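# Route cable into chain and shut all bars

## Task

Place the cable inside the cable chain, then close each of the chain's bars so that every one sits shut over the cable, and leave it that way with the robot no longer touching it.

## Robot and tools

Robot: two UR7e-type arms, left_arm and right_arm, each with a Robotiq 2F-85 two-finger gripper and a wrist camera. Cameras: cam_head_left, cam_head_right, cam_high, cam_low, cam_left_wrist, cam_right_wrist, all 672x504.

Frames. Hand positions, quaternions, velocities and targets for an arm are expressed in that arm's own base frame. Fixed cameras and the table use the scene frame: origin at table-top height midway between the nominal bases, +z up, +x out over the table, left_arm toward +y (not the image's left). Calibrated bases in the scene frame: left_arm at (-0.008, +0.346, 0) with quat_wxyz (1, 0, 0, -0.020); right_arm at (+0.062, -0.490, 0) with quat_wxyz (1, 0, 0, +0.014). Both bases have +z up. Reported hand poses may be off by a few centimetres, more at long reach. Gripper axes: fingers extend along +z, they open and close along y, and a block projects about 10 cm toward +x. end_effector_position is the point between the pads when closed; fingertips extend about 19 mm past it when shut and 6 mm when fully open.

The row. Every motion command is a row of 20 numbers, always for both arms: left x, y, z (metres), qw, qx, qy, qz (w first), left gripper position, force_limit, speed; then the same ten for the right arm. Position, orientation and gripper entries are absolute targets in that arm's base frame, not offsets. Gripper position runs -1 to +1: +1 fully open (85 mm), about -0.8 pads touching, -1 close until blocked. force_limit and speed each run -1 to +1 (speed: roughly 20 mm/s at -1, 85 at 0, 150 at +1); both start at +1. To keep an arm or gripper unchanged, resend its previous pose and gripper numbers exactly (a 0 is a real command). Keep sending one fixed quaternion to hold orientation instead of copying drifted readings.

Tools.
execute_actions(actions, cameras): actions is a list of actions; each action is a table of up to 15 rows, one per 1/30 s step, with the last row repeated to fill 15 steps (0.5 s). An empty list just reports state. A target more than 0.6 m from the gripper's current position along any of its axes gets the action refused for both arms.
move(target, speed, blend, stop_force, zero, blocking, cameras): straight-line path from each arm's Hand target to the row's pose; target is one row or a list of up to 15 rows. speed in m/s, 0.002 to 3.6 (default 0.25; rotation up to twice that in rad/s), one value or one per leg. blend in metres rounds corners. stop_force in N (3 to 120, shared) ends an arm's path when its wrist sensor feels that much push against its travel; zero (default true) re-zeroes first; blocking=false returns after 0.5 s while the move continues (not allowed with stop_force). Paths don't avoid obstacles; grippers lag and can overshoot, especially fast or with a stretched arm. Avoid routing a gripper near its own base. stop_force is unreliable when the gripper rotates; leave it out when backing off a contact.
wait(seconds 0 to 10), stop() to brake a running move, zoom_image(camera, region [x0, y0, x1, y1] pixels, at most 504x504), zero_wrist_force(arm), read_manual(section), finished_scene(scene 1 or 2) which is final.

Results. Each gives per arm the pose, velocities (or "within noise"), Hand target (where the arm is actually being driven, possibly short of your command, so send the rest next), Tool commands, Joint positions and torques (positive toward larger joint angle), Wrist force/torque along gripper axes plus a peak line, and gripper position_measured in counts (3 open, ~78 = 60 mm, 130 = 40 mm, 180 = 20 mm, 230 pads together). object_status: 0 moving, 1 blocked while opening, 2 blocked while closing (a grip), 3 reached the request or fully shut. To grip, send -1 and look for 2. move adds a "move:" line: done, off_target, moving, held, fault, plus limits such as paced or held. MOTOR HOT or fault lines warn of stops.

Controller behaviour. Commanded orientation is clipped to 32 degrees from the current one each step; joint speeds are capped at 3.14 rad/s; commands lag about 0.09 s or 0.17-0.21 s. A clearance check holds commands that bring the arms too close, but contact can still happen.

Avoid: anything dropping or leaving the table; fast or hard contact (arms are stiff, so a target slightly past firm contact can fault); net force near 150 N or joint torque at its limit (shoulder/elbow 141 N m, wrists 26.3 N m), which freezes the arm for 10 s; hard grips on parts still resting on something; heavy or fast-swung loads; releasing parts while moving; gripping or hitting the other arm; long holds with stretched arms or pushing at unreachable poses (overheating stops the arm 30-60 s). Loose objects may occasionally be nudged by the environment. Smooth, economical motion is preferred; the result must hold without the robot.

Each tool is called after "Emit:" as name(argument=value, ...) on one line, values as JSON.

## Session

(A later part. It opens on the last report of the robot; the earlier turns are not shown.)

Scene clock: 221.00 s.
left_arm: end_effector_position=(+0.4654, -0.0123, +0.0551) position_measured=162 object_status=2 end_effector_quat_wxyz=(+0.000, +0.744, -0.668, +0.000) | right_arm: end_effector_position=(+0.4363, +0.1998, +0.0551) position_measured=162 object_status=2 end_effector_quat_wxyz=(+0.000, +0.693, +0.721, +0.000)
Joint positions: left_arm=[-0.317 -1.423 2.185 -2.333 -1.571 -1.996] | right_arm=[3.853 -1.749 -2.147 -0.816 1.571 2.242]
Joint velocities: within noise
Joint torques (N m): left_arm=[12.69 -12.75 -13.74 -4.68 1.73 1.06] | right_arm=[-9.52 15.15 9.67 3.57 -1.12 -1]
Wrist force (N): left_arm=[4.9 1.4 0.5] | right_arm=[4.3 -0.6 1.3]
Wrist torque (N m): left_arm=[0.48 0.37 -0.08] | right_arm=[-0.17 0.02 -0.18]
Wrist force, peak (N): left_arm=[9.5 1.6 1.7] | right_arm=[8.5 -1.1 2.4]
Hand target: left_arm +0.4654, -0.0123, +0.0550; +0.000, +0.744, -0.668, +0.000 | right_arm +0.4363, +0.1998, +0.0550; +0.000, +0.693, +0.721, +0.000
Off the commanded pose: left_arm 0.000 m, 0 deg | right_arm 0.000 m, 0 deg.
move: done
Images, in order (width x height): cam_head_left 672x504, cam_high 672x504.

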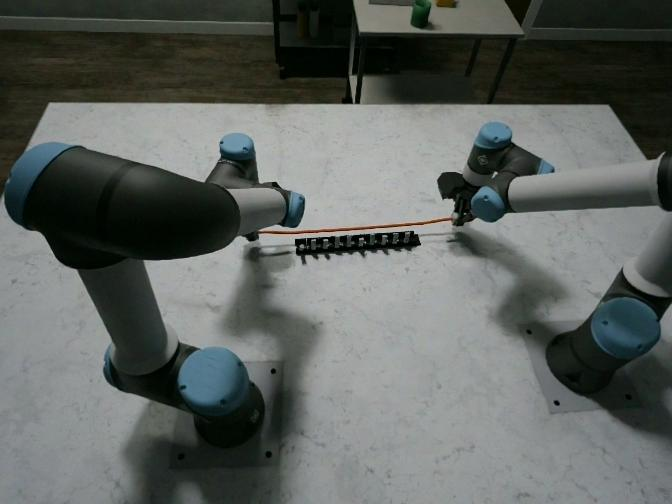

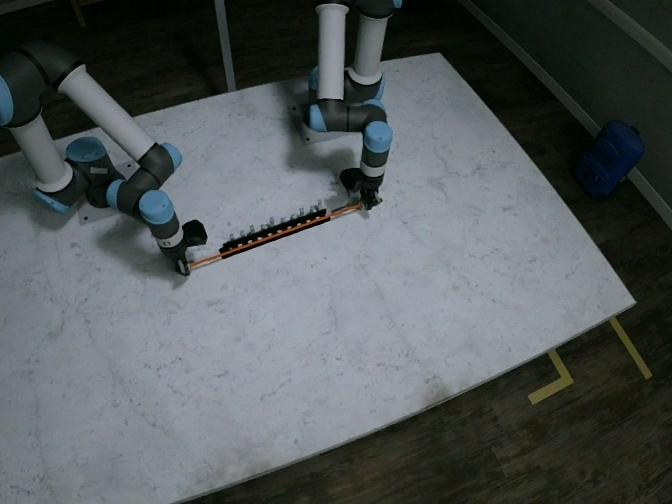

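Emit:
execute_actions(actions=[], cameras=["cam_head_left","cam_high"])

Emit:
zoom_image(camera="cam_head_left", region=[290, 205, 430, 275])

Scene clock: 230.63 s.
left_arm: end_effector_position=(+0.4654, -0.0123, +0.0550) position_measured=162 object_status=2 end_effector_quat_wxyz=(+0.000, +0.744, -0.668, +0.000) | right_arm: end_effector_position=(+0.4363, +0.1998, +0.0550) position_measured=162 object_status=2 end_effector_quat_wxyz=(+0.000, +0.693, +0.721, +0.000)
Joint positions: left_arm=[-0.317 -1.423 2.185 -2.333 -1.571 -1.996] | right_arm=[3.853 -1.75 -2.147 -0.816 1.571 2.242]
Joint velocities: within noise
Joint torques (N m): left_arm=[12.9 -12.92 -19.04 -4.11 -0.79 1.11] | right_arm=[-9 17.56 13.05 3.05 -2.76 -1.09]
Wrist force (N): left_arm=[5.3 1.7 1.7] | right_arm=[4.0 -1.0 2.5]
Wrist torque (N m): left_arm=[0.46 0.32 -0.08] | right_arm=[-0.17 0.05 -0.17]
Wrist force, peak (N): left_arm=[5.3 1.7 1.7] | right_arm=[4.2 -1.1 2.6]
Hand target: left_arm +0.4654, -0.0123, +0.0550; +0.000, +0.744, -0.668, +0.000 | right_arm +0.4363, +0.1998, +0.0550; +0.000, +0.693, +0.721, +0.000
Tool commands: left_gripper/position=-1.0 left_gripper/force_limit=-0.6 left_gripper/speed=-1.0 right_gripper/position=-1.0 right_gripper/force_limit=-0.6 right_gripper/speed=-1.0
Off the commanded pose: left_arm 0.000 m, 0 deg | right_arm 0.000 m, 0 deg.
Images, in order (width x height): cam_head_left 672x504, cam_high 672x504.

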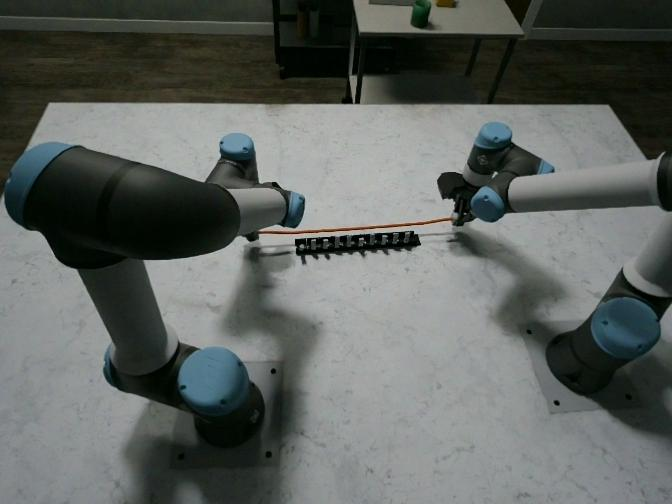

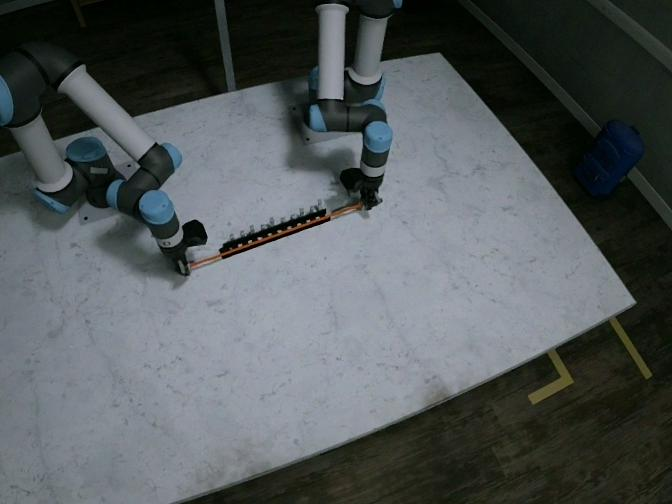

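Scaled by 3.600 from the camera's 672x504 image, which has a finer 960x720 frame.

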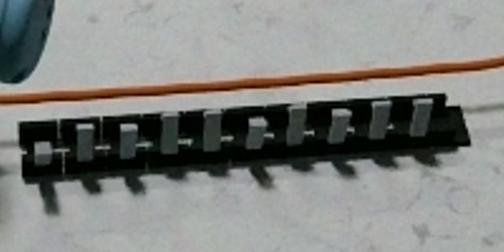

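Emit:
move(target=[[0.4194, -0.0142, 0.055, 0, 0.7443, -0.6678, 0, -1, -0.6, -1, 0.3903, 0.2011, 0.055, 0, 0.6928, 0.7212, 0, -1, -0.6, -1]], speed=0.03, cameras=["cam_head_left","cam_high"])

Emit:
zoom_image(camera="cam_head_left", region=[290, 205, 430, 275])

Emit:
zoom_image(camera="cam_high", region=[210, 175, 340, 265])

Scene clock: 235.70 s.
left_arm: end_effector_position=(+0.4195, -0.0142, +0.0550) position_measured=162 object_status=2 end_effector_quat_wxyz=(+0.000, +0.744, -0.668, +0.000) | right_arm: end_effector_position=(+0.3904, +0.2011, +0.0550) position_measured=162 object_status=2 end_effector_quat_wxyz=(+0.000, +0.693, +0.721, +0.000)
Joint positions: left_arm=[-0.357 -1.526 2.304 -2.348 -1.571 -2.036] | right_arm=[3.926 -1.66 -2.254 -0.798 1.571 2.315]
Joint velocities: within noise
Joint torques (N m): left_arm=[-8.08 -27.99 -12.52 -4.53 0.32 -1.47] | right_arm=[3.07 34.06 9.47 3.48 -1.23 1.15]
Wrist force (N): left_arm=[4.9 1.1 0.1] | right_arm=[4.6 -0.4 0.3]
Wrist torque (N m): left_arm=[0.46 0.36 -0.10] | right_arm=[-0.14 0.06 -0.12]
Wrist force, peak (N): left_arm=[6.0 1.5 1.9] | right_arm=[5.6 -0.6 1.7]
Hand target: left_arm +0.4194, -0.0142, +0.0550; +0.000, +0.744, -0.668, +0.000 | right_arm +0.3903, +0.2011, +0.0550; +0.000, +0.693, +0.721, +0.000
Off the commanded pose: left_arm 0.000 m, 0 deg | right_arm 0.000 m, 0 deg.
move: done
Images, in order (width x height): cam_head_left 672x504, cam_high 672x504.

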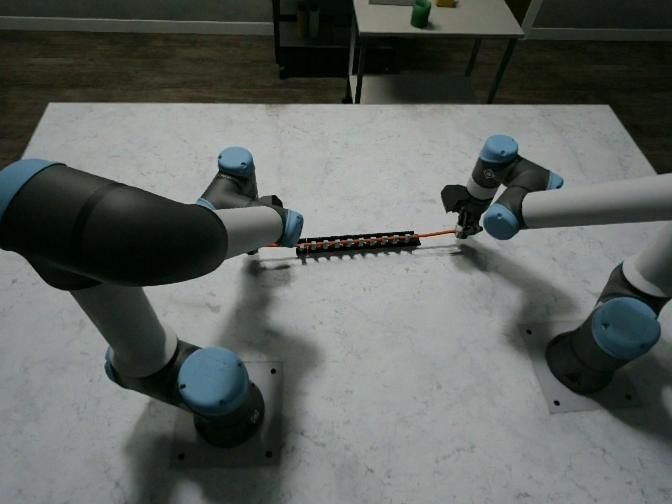

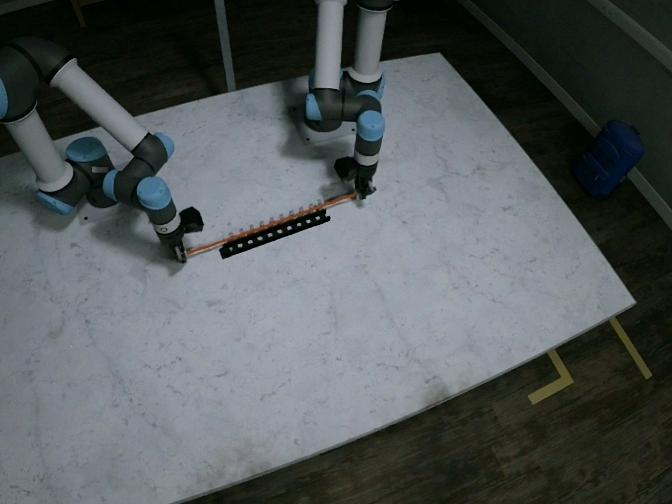

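Scaled by 3.600 from the camera's 672x504 image, which has a finer 960x720 frame.

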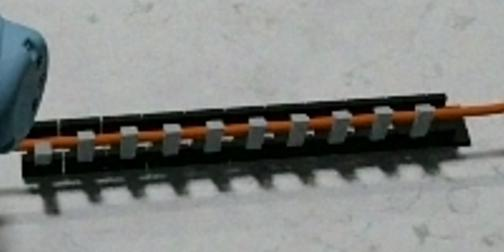

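Scaled by 3.877 from the camera's 672x504 image, which has a finer 960x720 frame.

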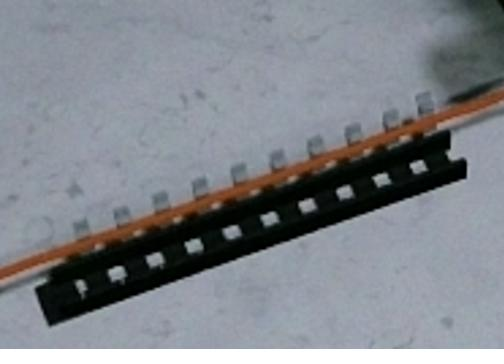

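Emit:
move(target=[[0.4374, -0.0134, 0.055, 0, 0.7443, -0.6678, 0, -1, -0.6, -1, 0.4083, 0.2006, 0.055, 0, 0.6928, 0.7212, 0, -1, -0.6, -1]], speed=0.04, cameras=["cam_head_left","cam_high"])

Emit:
zoom_image(camera="cam_head_left", region=[290, 205, 430, 275])

Emit:
zoom_image(camera="cam_high", region=[210, 175, 340, 265])

Scene clock: 237.90 s.
left_arm: end_effector_position=(+0.4372, -0.0134, +0.0550) position_measured=162 object_status=2 end_effector_quat_wxyz=(+0.000, +0.744, -0.668, +0.000) | right_arm: end_effector_position=(+0.4082, +0.2006, +0.0550) position_measured=162 object_status=2 end_effector_quat_wxyz=(+0.000, +0.693, +0.721, +0.000)
Joint positions: left_arm=[-0.34 -1.485 2.259 -2.344 -1.571 -2.019] | right_arm=[3.896 -1.695 -2.214 -0.804 1.571 2.285]
Joint velocities: within noise
Joint torques (N m): left_arm=[13.82 -10.1 -28.58 -0.34 2.05 1.1] | right_arm=[-10.06 14.58 27.99 0.01 -0.17 -1.33]
Wrist force (N): left_arm=[5.5 1.2 0.6] | right_arm=[5.0 -0.4 0.6]
Wrist torque (N m): left_arm=[0.44 0.31 -0.08] | right_arm=[-0.10 -0.01 -0.14]
Wrist force, peak (N): left_arm=[5.4 1.5 1.5] | right_arm=[4.7 -0.8 2.0]
Hand target: left_arm +0.4374, -0.0134, +0.0550; +0.000, +0.744, -0.668, +0.000 | right_arm +0.4083, +0.2006, +0.0550; +0.000, +0.693, +0.721, +0.000
Off the commanded pose: left_arm 0.000 m, 0 deg | right_arm 0.000 m, 0 deg.
move: done
Images, in order (width x height): cam_head_left 672x504, cam_high 672x504.

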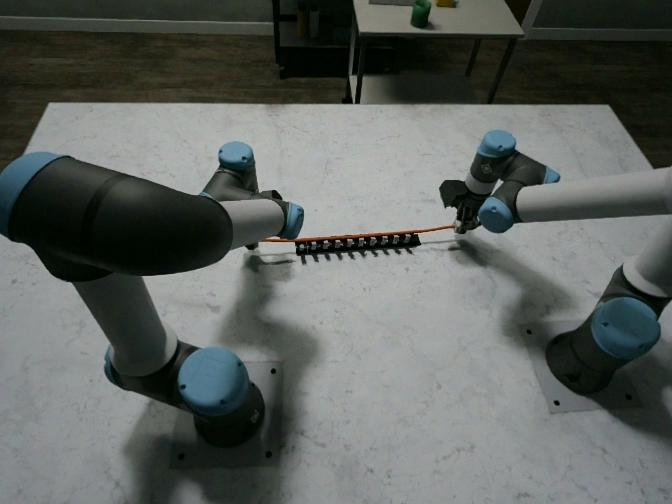

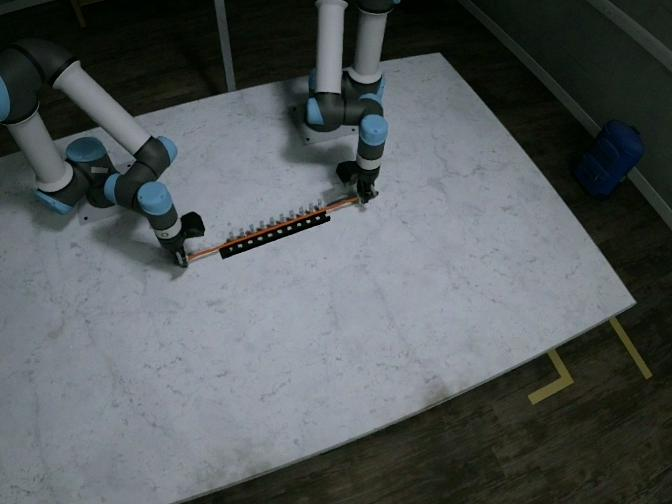

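Scaled by 3.600 from the camera's 672x504 image, which has a finer 960x720 frame.

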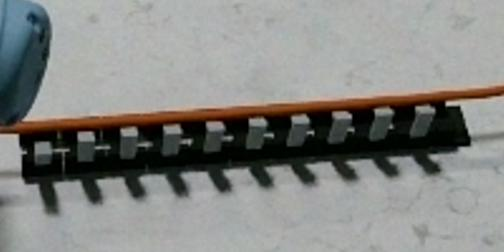

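Scaled by 3.877 from the camera's 672x504 image, which has a finer 960x720 frame.

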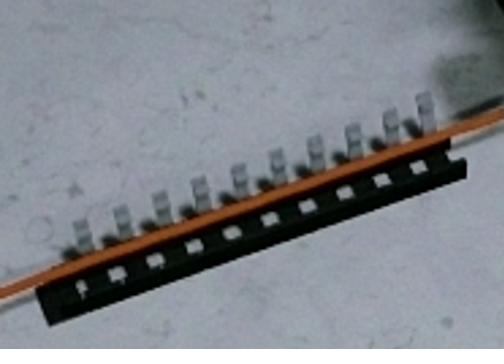

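Emit:
move(target=[[0.4374, -0.0134, 0.035, 0, 0.7443, -0.6678, 0, -1, -0.6, -1, 0.4083, 0.2006, 0.035, 0, 0.6928, 0.7212, 0, -1, -0.6, -1]], speed=0.04, cameras=["cam_head_left","cam_high", "cam_left_wrist"])

Emit:
zoom_image(camera="cam_head_left", region=[290, 205, 430, 275])

Emit:
zoom_image(camera="cam_high", region=[210, 175, 340, 265])

Scene clock: 241.13 s.
left_arm: end_effector_position=(+0.4374, -0.0134, +0.0351) position_measured=162 object_status=2 end_effector_quat_wxyz=(+0.000, +0.744, -0.668, +0.000) | right_arm: end_effector_position=(+0.4083, +0.2006, +0.0351) position_measured=162 object_status=2 end_effector_quat_wxyz=(+0.000, +0.693, +0.721, +0.000)
Joint positions: left_arm=[-0.34 -1.441 2.28 -2.41 -1.571 -2.019] | right_arm=[3.896 -1.738 -2.234 -0.74 1.571 2.285]
Joint velocities: within noise
Joint torques (N m): left_arm=[6.38 -11.24 -11.63 -4.7 -0.77 -0.36] | right_arm=[-3.95 13.06 8.16 3.49 0.72 0.09]
Wrist force (N): left_arm=[5.4 1.2 1.5] | right_arm=[4.8 -0.8 1.9]
Wrist torque (N m): left_arm=[0.39 0.31 -0.10] | right_arm=[-0.11 -0.02 -0.16]
Wrist force, peak (N): left_arm=[6.1 1.4 0.5] | right_arm=[5.4 -0.8 2.3]
Hand target: left_arm +0.4374, -0.0134, +0.0350; +0.000, +0.744, -0.668, +0.000 | right_arm +0.4083, +0.2006, +0.0350; +0.000, +0.693, +0.721, +0.000
Off the commanded pose: left_arm 0.000 m, 0 deg | right_arm 0.000 m, 0 deg.
move: done
Images, in order (width x height): cam_head_left 672x504, cam_high 672x504, cam_left_wrist 672x504.

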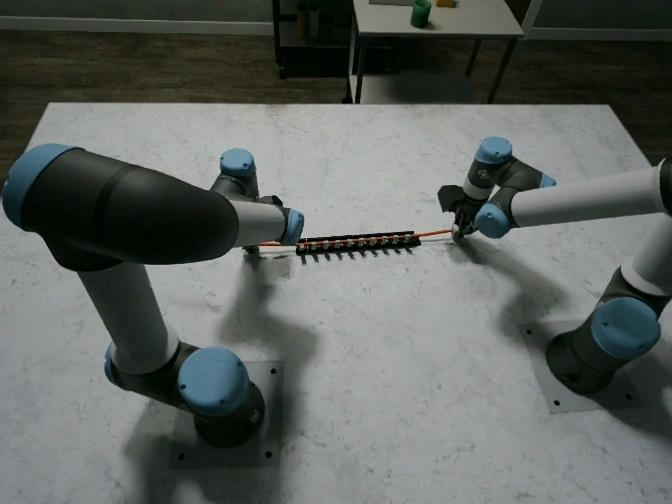

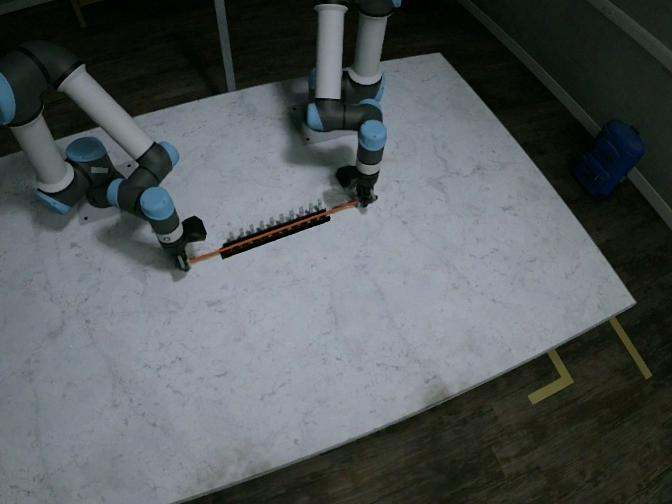

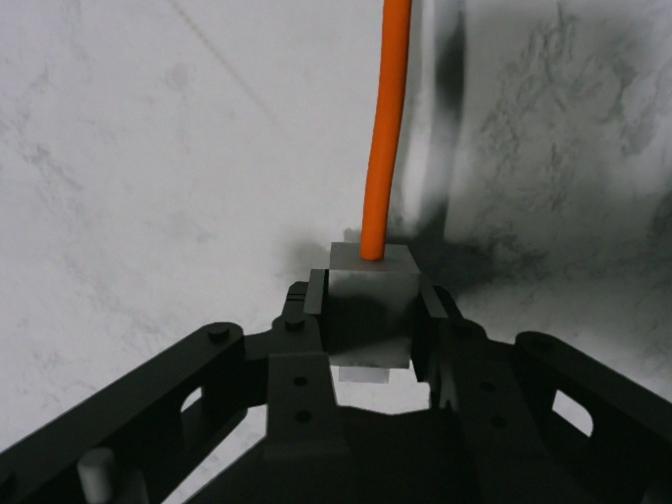

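Scaled by 3.600 from the camera's 672x504 image, which has a finer 960x720 frame.

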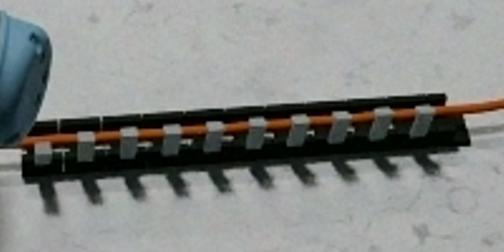

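Scaled by 3.877 from the camera's 672x504 image, which has a finer 960x720 frame.

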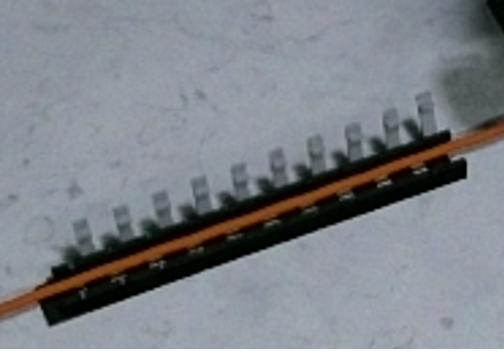

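Emit:
move(target=[[0.4374, -0.0134, 0.0225, 0, 0.7443, -0.6678, 0, -1, -0.6, -1, 0.4083, 0.2006, 0.0225, 0, 0.6928, 0.7212, 0, -1, -0.6, -1]], speed=0.03, cameras=["cam_head_left","cam_high"])

Emit:
zoom_image(camera="cam_head_left", region=[290, 205, 430, 275])

Emit:
zoom_image(camera="cam_high", region=[210, 175, 340, 265])

Scene clock: 244.80 s.
left_arm: end_effector_position=(+0.4374, -0.0134, +0.0226) position_measured=162 object_status=2 end_effector_quat_wxyz=(+0.000, +0.744, -0.668, +0.000) | right_arm: end_effector_position=(+0.4083, +0.2006, +0.0226) position_measured=162 object_status=2 end_effector_quat_wxyz=(+0.000, +0.693, +0.721, +0.000)
Joint positions: left_arm=[-0.34 -1.411 2.292 -2.452 -1.571 -2.019] | right_arm=[3.896 -1.766 -2.246 -0.701 1.571 2.285]
Joint velocities: within noise
Joint torques (N m): left_arm=[5.69 -11.69 -11.04 -4.87 -0.8 -0.14] | right_arm=[-5.37 14.21 8.54 3.44 -0.27 -0.32]
Wrist force (N): left_arm=[5.0 1.5 0.7] | right_arm=[4.6 -0.5 1.1]
Wrist torque (N m): left_arm=[0.48 0.33 -0.10] | right_arm=[-0.08 0.01 -0.15]
Wrist force, peak (N): left_arm=[5.7 1.5 1.7] | right_arm=[5.0 -0.8 2.1]
Hand target: left_arm +0.4374, -0.0134, +0.0225; +0.000, +0.744, -0.668, +0.000 | right_arm +0.4083, +0.2006, +0.0225; +0.000, +0.693, +0.721, +0.000
Off the commanded pose: left_arm 0.000 m, 0 deg | right_arm 0.000 m, 0 deg.
move: done
Images, in order (width x height): cam_head_left 672x504, cam_high 672x504.

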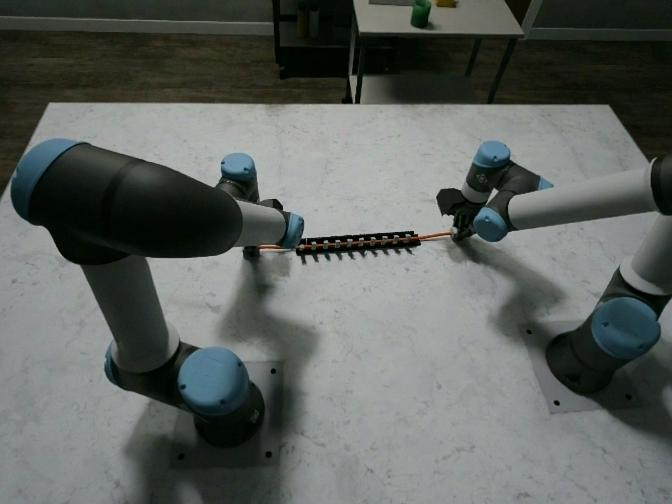

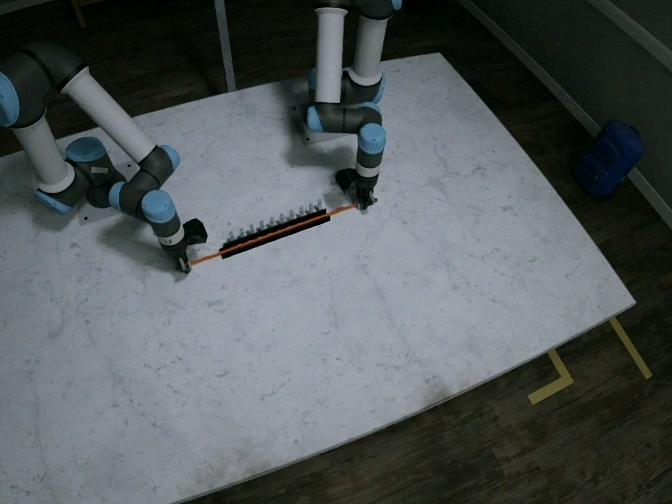

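Scaled by 3.600 from the camera's 672x504 image, which has a finer 960x720 frame.

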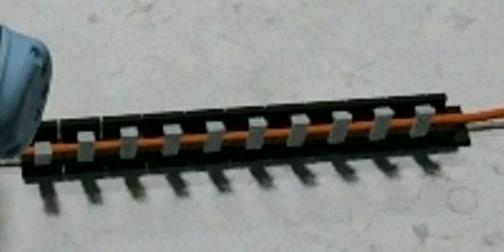

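Scaled by 3.877 from the camera's 672x504 image, which has a finer 960x720 frame.

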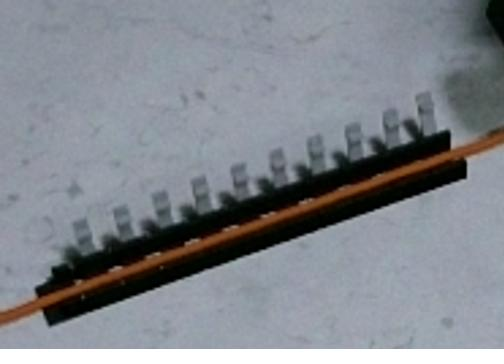

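Emit:
move(target=[[0.4375, -0.0149, 0.0213, 0, 0.7443, -0.6678, 0, -1, -0.6, -1, 0.4083, 0.2021, 0.0213, 0, 0.6928, 0.7212, 0, -1, -0.6, -1]], speed=0.02, cameras=["cam_head_left"])

Emit:
zoom_image(camera="cam_head_left", region=[230, 185, 500, 295])

Scene clock: 260.00 s.
left_arm: end_effector_position=(+0.4375, -0.0148, +0.0214) position_measured=162 object_status=2 end_effector_quat_wxyz=(+0.000, +0.744, -0.668, +0.000) | right_arm: end_effector_position=(+0.4083, +0.2020, +0.0214) position_measured=162 object_status=2 end_effector_quat_wxyz=(+0.000, +0.693, +0.721, +0.000)
Joint positions: left_arm=[-0.343 -1.408 2.293 -2.456 -1.571 -2.022] | right_arm=[3.898 -1.77 -2.245 -0.697 1.571 2.287]
Joint velocities: within noise
Joint torques (N m): left_arm=[-12.4 -11.85 -12.54 -5.38 -0.91 -1.46] | right_arm=[6.15 15.64 25.02 4.74 -1.16 1.29]
Wrist force (N): left_arm=[-2.3 1.1 0.1] | right_arm=[-2.7 0.0 0.3]
Wrist torque (N m): left_arm=[0.46 0.29 -0.09] | right_arm=[-0.05 -0.03 -0.14]
Wrist force, peak (N): left_arm=[5.2 1.7 1.3] | right_arm=[4.9 -0.7 1.8]
Hand target: left_arm +0.4375, -0.0149, +0.0213; +0.000, +0.744, -0.668, +0.000 | right_arm +0.4083, +0.2021, +0.0213; +0.000, +0.693, +0.721, +0.000
Off the commanded pose: left_arm 0.000 m, 0 deg | right_arm 0.000 m, 0 deg.
move: done
Images, in order (width x height): cam_head_left 672x504.

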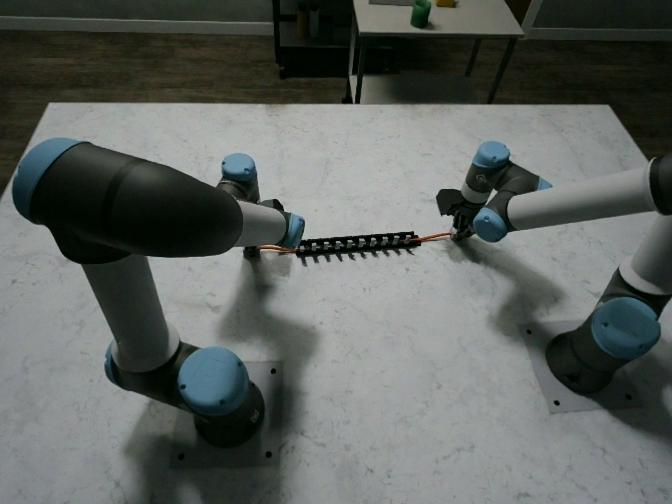

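Scaled by 1.867 from the camera's 672x504 image, which has a finer 960x720 frame.

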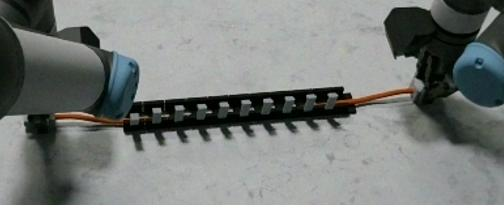

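Emit:
move(target=[[0.4375, -0.0149, 0.0213, 0, 0.7443, -0.6678, 0, 0.3, -0.6, -1, 0.4083, 0.2021, 0.0213, 0, 0.6928, 0.7212, 0, 0.3, -0.6, -1], [0.4375, -0.0149, 0.1, 0, 0.7443, -0.6678, 0, 0.3, -0.6, -1, 0.4083, 0.2021, 0.1, 0, 0.6928, 0.7212, 0, 0.3, -0.6, -1]], speed=0.08, cameras=["cam_head_left","cam_high","cam_left_wrist","cam_right_wrist"])

Emit:
zoom_image(camera="cam_head_left", region=[230, 185, 500, 295])

Emit:
zoom_image(camera="cam_high", region=[210, 175, 340, 265])

Scene clock: 265.77 s.
left_arm: end_effector_position=(+0.4375, -0.0149, +0.0999) position_measured=91 object_status=3 end_effector_quat_wxyz=(+0.000, +0.744, -0.668, +0.000) | right_arm: end_effector_position=(+0.4083, +0.2021, +0.0999) position_measured=91 object_status=3 end_effector_quat_wxyz=(+0.000, +0.693, +0.721, +0.000)
Joint positions: left_arm=[-0.343 -1.571 2.199 -2.199 -1.571 -2.022] | right_arm=[3.898 -1.614 -2.155 -0.943 1.571 2.287]
Joint velocities: within noise
Joint torques (N m): left_arm=[-8.8 -28.92 -31.48 -0.97 -1.56 -1.53] | right_arm=[4.99 31.51 27.44 0.62 -1.2 1.4]
Wrist force (N): left_arm=[0.6 1.1 0.6] | right_arm=[-0.5 -0.7 0.7]
Wrist torque (N m): left_arm=[0.40 0.27 -0.09] | right_arm=[-0.15 0.07 -0.11]
Wrist force, peak (N): left_arm=[-2.2 1.5 1.3] | right_arm=[-2.8 -0.2 1.3]
Hand target: left_arm +0.4375, -0.0149, +0.1000; +0.000, +0.744, -0.668, +0.000 | right_arm +0.4083, +0.2021, +0.1000; +0.000, +0.693, +0.721, +0.000
Off the commanded pose: left_arm 0.000 m, 0 deg | right_arm 0.000 m, 0 deg.
move: done
Images, in order (width x height): cam_head_left 672x504, cam_high 672x504, cam_left_wrist 672x504, cam_right_wrist 672x504.

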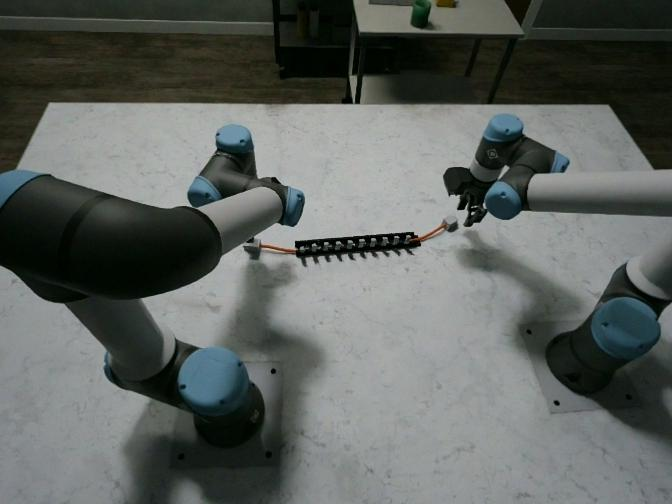

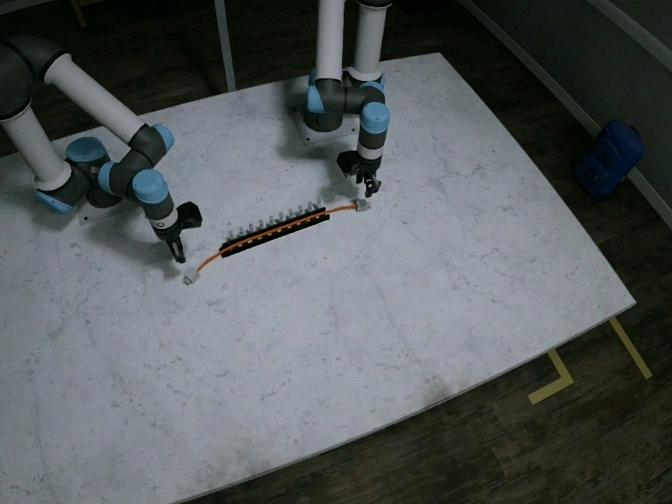

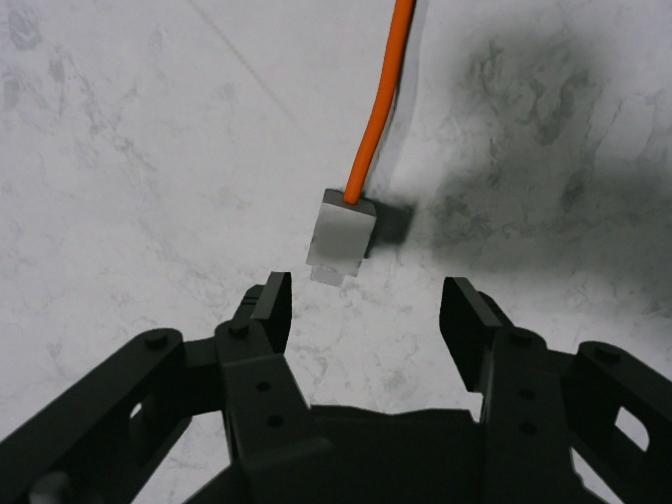

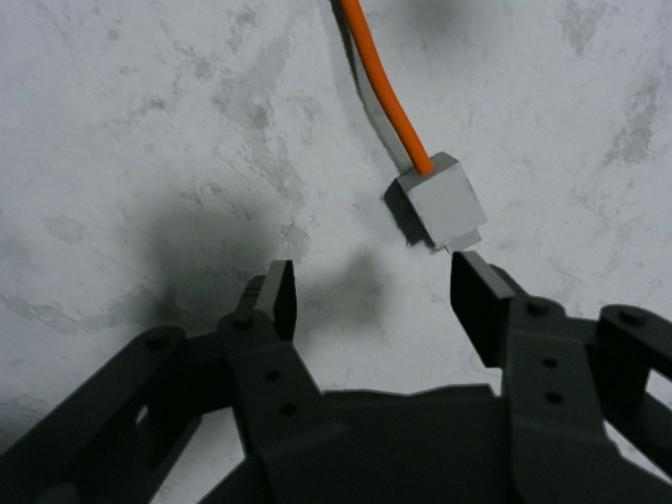

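Scaled by 1.867 from the camera's 672x504 image, which has a finer 960x720 frame.

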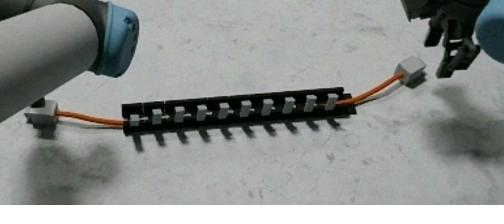

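Scaled by 3.877 from the camera's 672x504 image, which has a finer 960x720 frame.

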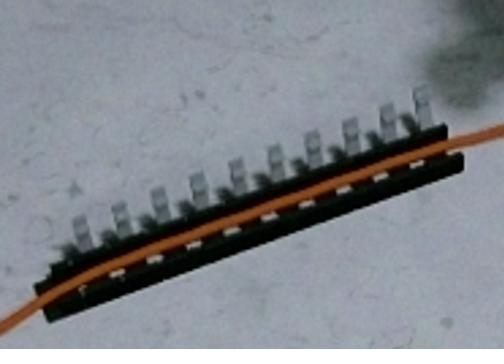

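Emit:
move(target=[[0.4303, -0.299, 0.2, 0, 0.9985, 0.0549, 0, 0.3, -0.6, -1, 0.36, 0.16, 0.2, 0, 0.9998, 0.0209, 0, 0.3, -0.6, -1]], speed=0.4, cameras=["cam_head_left","cam_high","cam_left_wrist"])

Emit:
zoom_image(camera="cam_left_wrist", region=[100, 0, 570, 300])

Scene clock: 278.33 s.
left_arm: end_effector_position=(+0.4303, -0.2990, +0.2000) position_measured=91 object_status=3 end_effector_quat_wxyz=(+0.000, +0.998, +0.055, +0.000) | right_arm: end_effector_position=(+0.3600, +0.1600, +0.2000) position_measured=91 object_status=3 end_effector_quat_wxyz=(+0.000, +1.000, +0.021, +0.000)
Joint positions: left_arm=[-0.864 -1.485 1.82 -1.906 -1.571 -4.116] | right_arm=[3.905 -1.326 -2.121 -1.266 1.571 3.863]
Joint velocities: within noise
Joint torques (N m): left_arm=[-9.88 -14.68 -36.07 -0.62 2.69 -1.48] | right_arm=[5.91 22.24 30.72 0.87 -2.13 1.64]
Wrist force (N): left_arm=[0.1 1.5 0.3] | right_arm=[-0.3 0.1 0.4]
Wrist torque (N m): left_arm=[0.45 0.33 -0.05] | right_arm=[-0.02 0.00 -0.14]
Wrist force, peak (N): left_arm=[0.2 2.3 0.0] | right_arm=[-0.6 -0.3 1.0]
Hand target: left_arm +0.4303, -0.2990, +0.2000; +0.000, +0.998, +0.055, +0.000 | right_arm +0.3600, +0.1600, +0.2000; +0.000, +1.000, +0.021, +0.000
Off the commanded pose: left_arm 0.000 m, 0 deg | right_arm 0.000 m, 0 deg.
move: done
Images, in order (width x height): cam_head_left 672x504, cam_high 672x504, cam_left_wrist 672x504.

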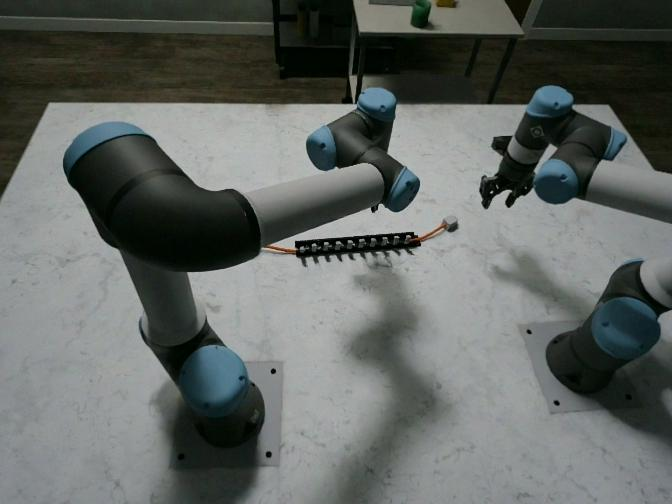

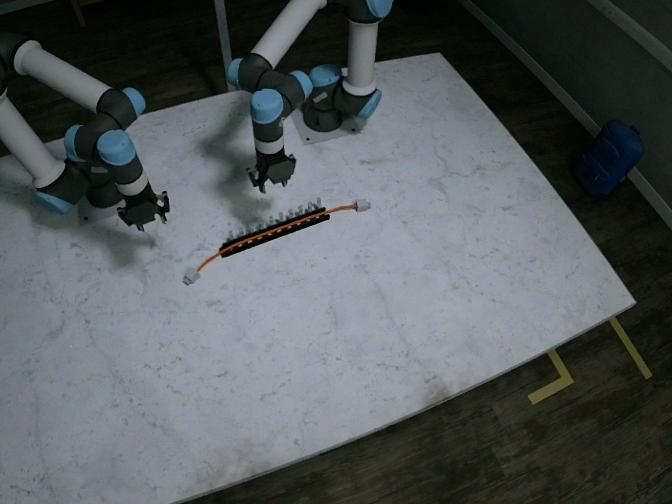

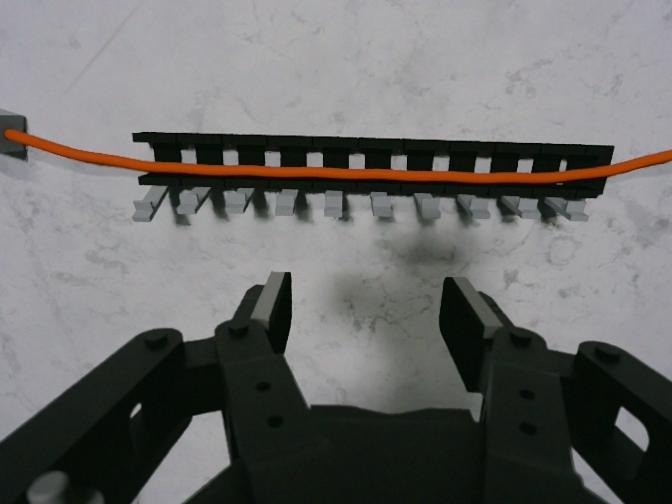

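Scaled by 1.072 from the camera's 672x504 image, which has a finer 960x720 frame.

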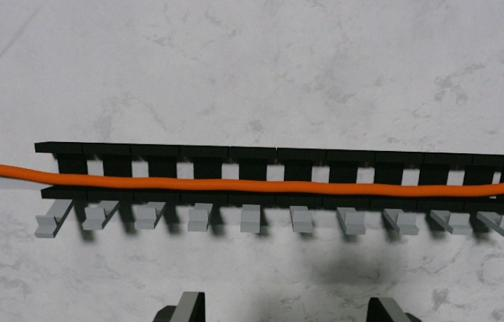

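Emit:
move(target=[[0.4054, -0.302, 0.09, 0, 0.9985, 0.0549, 0, -0.25, -0.6, 0, 0.36, 0.16, 0.2, 0, 0.9998, 0.0209, 0, 0.3, -0.6, -1]], speed=0.15, cameras=["cam_left_wrist"])

Scene clock: 287.93 s.
left_arm: end_effector_position=(+0.4054, -0.3020, +0.0901) position_measured=160 object_status=3 end_effector_quat_wxyz=(+0.000, +0.998, +0.055, +0.000) | right_arm: end_effector_position=(+0.3600, +0.1600, +0.2000) position_measured=91 object_status=3 end_effector_quat_wxyz=(+0.000, +1.000, +0.021, +0.000)
Joint positions: left_arm=[-0.907 -1.398 2.037 -2.21 -1.571 -4.159] | right_arm=[3.905 -1.326 -2.121 -1.266 1.571 3.863]
Joint velocities: within noise
Joint torques (N m): left_arm=[-10.5 -15.56 -14.72 -5.21 2.64 -1.36] | right_arm=[6.43 21.57 24.79 1.38 -1.92 1.35]
Wrist force (N): left_arm=[0.6 1.2 0.2] | right_arm=[-0.3 0.0 0.7]
Wrist torque (N m): left_arm=[0.41 0.28 -0.09] | right_arm=[-0.04 0.00 -0.14]
Wrist force, peak (N): left_arm=[0.3 1.8 0.6] | right_arm=[-0.4 -0.1 0.9]
Hand target: left_arm +0.4054, -0.3020, +0.0900; +0.000, +0.998, +0.055, +0.000 | right_arm +0.3600, +0.1600, +0.2000; +0.000, +1.000, +0.021, +0.000
Off the commanded pose: left_arm 0.000 m, 0 deg | right_arm 0.000 m, 0 deg.
move: done
Images, in order (width x height): cam_left_wrist 672x504.

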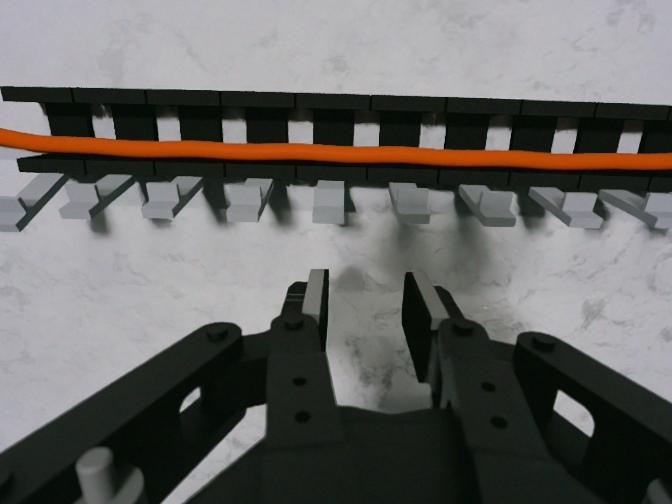

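Emit:
move(target=[[0.4054, -0.302, 0.0606, 0, 0.9985, 0.0549, 0, -0.25, -0.6, 0, 0.36, 0.16, 0.2, 0, 0.9998, 0.0209, 0, 0.3, -0.6, -1], [0.4541, -0.2966, 0.0606, 0, 0.9985, 0.0549, 0, -0.25, -0.6, 0, 0.36, 0.16, 0.2, 0, 0.9998, 0.0209, 0, 0.3, -0.6, -1]], speed=[0.08, 0.04], stop_force=20, cameras=["cam_left_wrist","cam_head_left"])

Emit:
zoom_image(camera="cam_left_wrist", region=[150, 100, 550, 400])

Scene clock: 297.63 s.
left_arm: end_effector_position=(+0.4541, -0.2966, +0.0606) position_measured=160 object_status=3 end_effector_quat_wxyz=(+0.000, +0.998, +0.055, +0.000) | right_arm: end_effector_position=(+0.3600, +0.1600, +0.2000) position_measured=91 object_status=3 end_effector_quat_wxyz=(+0.000, +1.000, +0.021, +0.000)
Joint positions: left_arm=[-0.827 -1.273 1.968 -2.266 -1.571 -4.078] | right_arm=[3.905 -1.326 -2.121 -1.266 1.571 3.863]
Joint velocities: within noise
Joint torques (N m): left_arm=[10.59 -20.32 -30.03 -1.01 -1.81 1.2] | right_arm=[5.87 22.14 17.51 1.31 -2.05 1.2]
Wrist force (N): left_arm=[0.1 1.4 0.5] | right_arm=[-0.4 -0.1 0.7]
Wrist torque (N m): left_arm=[0.43 0.31 -0.07] | right_arm=[-0.05 0.01 -0.14]
Wrist force, peak (N): left_arm=[0.3 1.8 0.3] | right_arm=[-0.5 0.1 0.8]
Hand target: left_arm +0.4541, -0.2966, +0.0606; +0.000, +0.998, +0.055, +0.000 | right_arm +0.3600, +0.1600, +0.2000; +0.000, +1.000, +0.021, +0.000
Off the commanded pose: left_arm 0.000 m, 0 deg | right_arm 0.000 m, 0 deg.
move: done
Images, in order (width x height): cam_head_left 672x504, cam_left_wrist 672x504.

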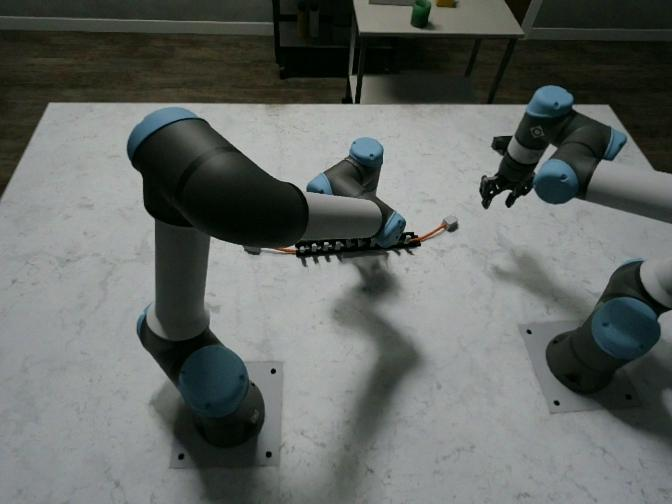

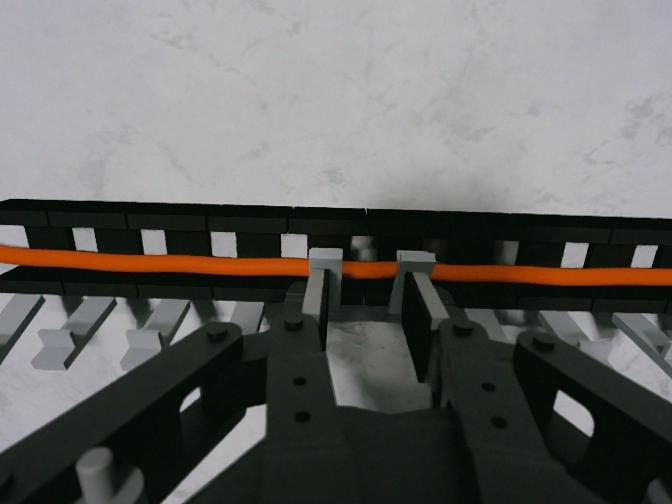

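Scaled by 1.260 from the camera's 672x504 image, which has a finer 960x720 frame.

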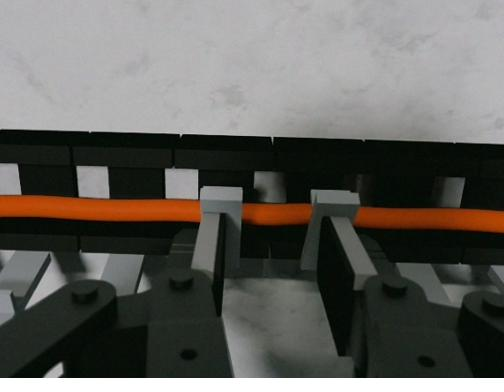

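Emit:
move(target=[[0.4620, -0.2957, 0.0486, 0, 0.9985, 0.0549, 0, -0.25, -0.6, 0, 0.36, 0.16, 0.2, 0, 0.9998, 0.0209, 0, 0.3, -0.6, -1], [0.4620, -0.2957, 0.034, 0, 0.9985, 0.0549, 0, -0.25, -0.6, 0, 0.36, 0.16, 0.2, 0, 0.9998, 0.0209, 0, 0.3, -0.6, -1]], speed=[0.04, 0.01], stop_force=18, cameras=["cam_left_wrist"])

Emit:
zoom_image(camera="cam_left_wrist", region=[150, 100, 550, 400])

Scene clock: 304.50 s.
left_arm: end_effector_position=(+0.4620, -0.2958, +0.0462) position_measured=160 object_status=3 end_effector_quat_wxyz=(+0.000, +0.998, +0.055, +0.000) | right_arm: end_effector_position=(+0.3600, +0.1600, +0.2000) position_measured=91 object_status=3 end_effector_quat_wxyz=(+0.000, +1.000, +0.021, +0.000)
Joint positions: left_arm=[-0.815 -1.237 1.964 -2.299 -1.571 -4.066] | right_arm=[3.905 -1.326 -2.121 -1.266 1.571 3.863]
Joint velocities: within noise
Joint torques (N m): left_arm=[-5.95 -39.3 -27.09 -1.48 -0.77 -0.73] | right_arm=[4.61 21.82 18.07 1.26 -1.81 1.13]
Wrist force (N): left_arm=[0.0 2.3 -3.9] | right_arm=[-0.5 0.1 0.4]
Wrist torque (N m): left_arm=[0.39 0.36 -0.07] | right_arm=[-0.02 0.03 -0.14]
Wrist force, peak (N): left_arm=[-4.3 -3.7 -27.4] | right_arm=[-0.6 0.1 0.8]
Hand target: left_arm +0.4620, -0.2958, +0.0462; +0.000, +0.998, +0.055, +0.000 | right_arm +0.3600, +0.1600, +0.2000; +0.000, +1.000, +0.021, +0.000
Off the commanded pose: left_arm 0.012 m, 0 deg | right_arm 0.000 m, 0 deg.
move: contact (left_arm); path passed 1 of 2 targets
Images, in order (width x height): cam_left_wrist 672x504.

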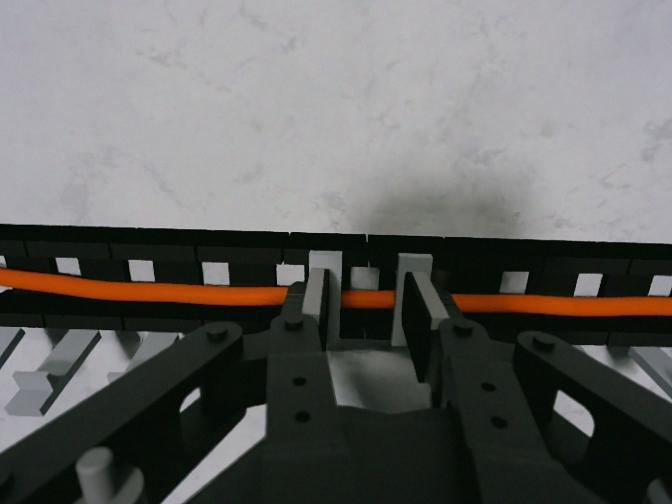

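Scaled by 1.260 from the camera's 672x504 image, which has a finer 960x720 frame.

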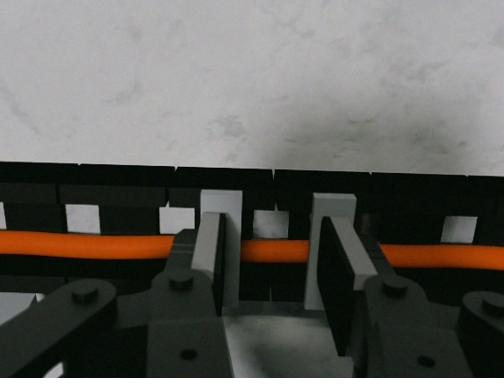

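Emit:
move(target=[[0.4620, -0.2958, 0.036, 0, 0.9985, 0.0549, 0, -0.25, -0.6, 0, 0.36, 0.16, 0.2, 0, 0.9998, 0.0209, 0, 0.3, -0.6, -1]], speed=[0.006], stop_force=35, zero=false, cameras=["cam_left_wrist"])

Emit:
zoom_image(camera="cam_left_wrist", region=[150, 100, 550, 400])

Scene clock: 308.43 s.
left_arm: end_effector_position=(+0.4620, -0.2958, +0.0450) position_measured=160 object_status=3 end_effector_quat_wxyz=(+0.000, +0.998, +0.055, +0.000) | right_arm: end_effector_position=(+0.3600, +0.1600, +0.2000) position_measured=91 object_status=3 end_effector_quat_wxyz=(+0.000, +1.000, +0.021, +0.000)
Joint positions: left_arm=[-0.815 -1.234 1.965 -2.302 -1.571 -4.066] | right_arm=[3.905 -1.326 -2.121 -1.266 1.571 3.863]
Joint velocities: within noise
Joint torques (N m): left_arm=[-9.28 -24.31 -16.89 1.92 -0.72 -0.7] | right_arm=[4.26 21.3 17.7 1.19 -1.88 1.13]
Wrist force (N): left_arm=[-0.4 -1.1 -33.3] | right_arm=[-0.4 0.0 0.4]
Wrist torque (N m): left_arm=[0.62 0.38 -0.08] | right_arm=[-0.03 0.00 -0.14]
Wrist force, peak (N): left_arm=[-7.7 -7.4 -49.7] | right_arm=[-0.5 0.0 0.8]
Hand target: left_arm +0.4620, -0.2958, +0.0450; +0.000, +0.998, +0.055, +0.000 | right_arm +0.3600, +0.1600, +0.2000; +0.000, +1.000, +0.021, +0.000
Off the commanded pose: left_arm 0.009 m, 0 deg | right_arm 0.000 m, 0 deg.
move: contact (left_arm)
Images, in order (width x height): cam_left_wrist 672x504.

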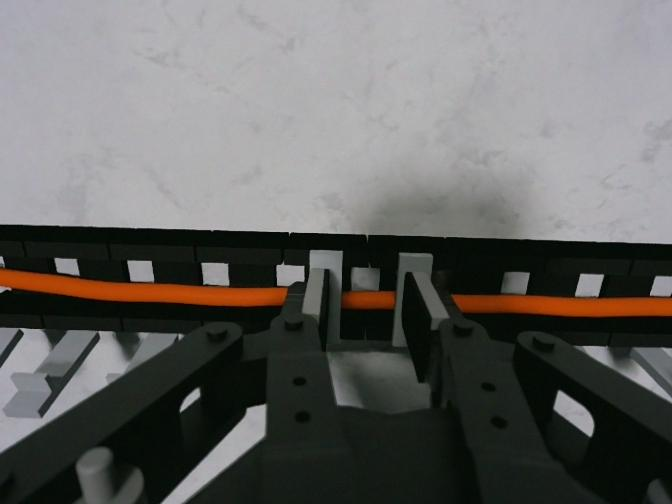

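Scaled by 1.260 from the camera's 672x504 image, which has a finer 960x720 frame.

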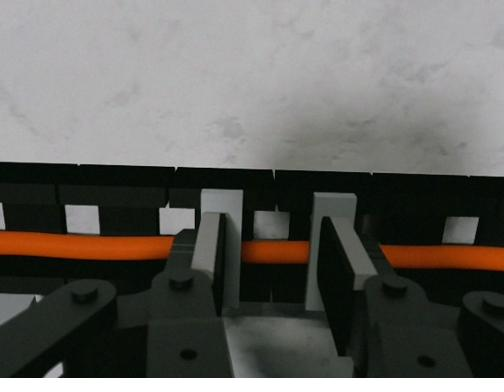

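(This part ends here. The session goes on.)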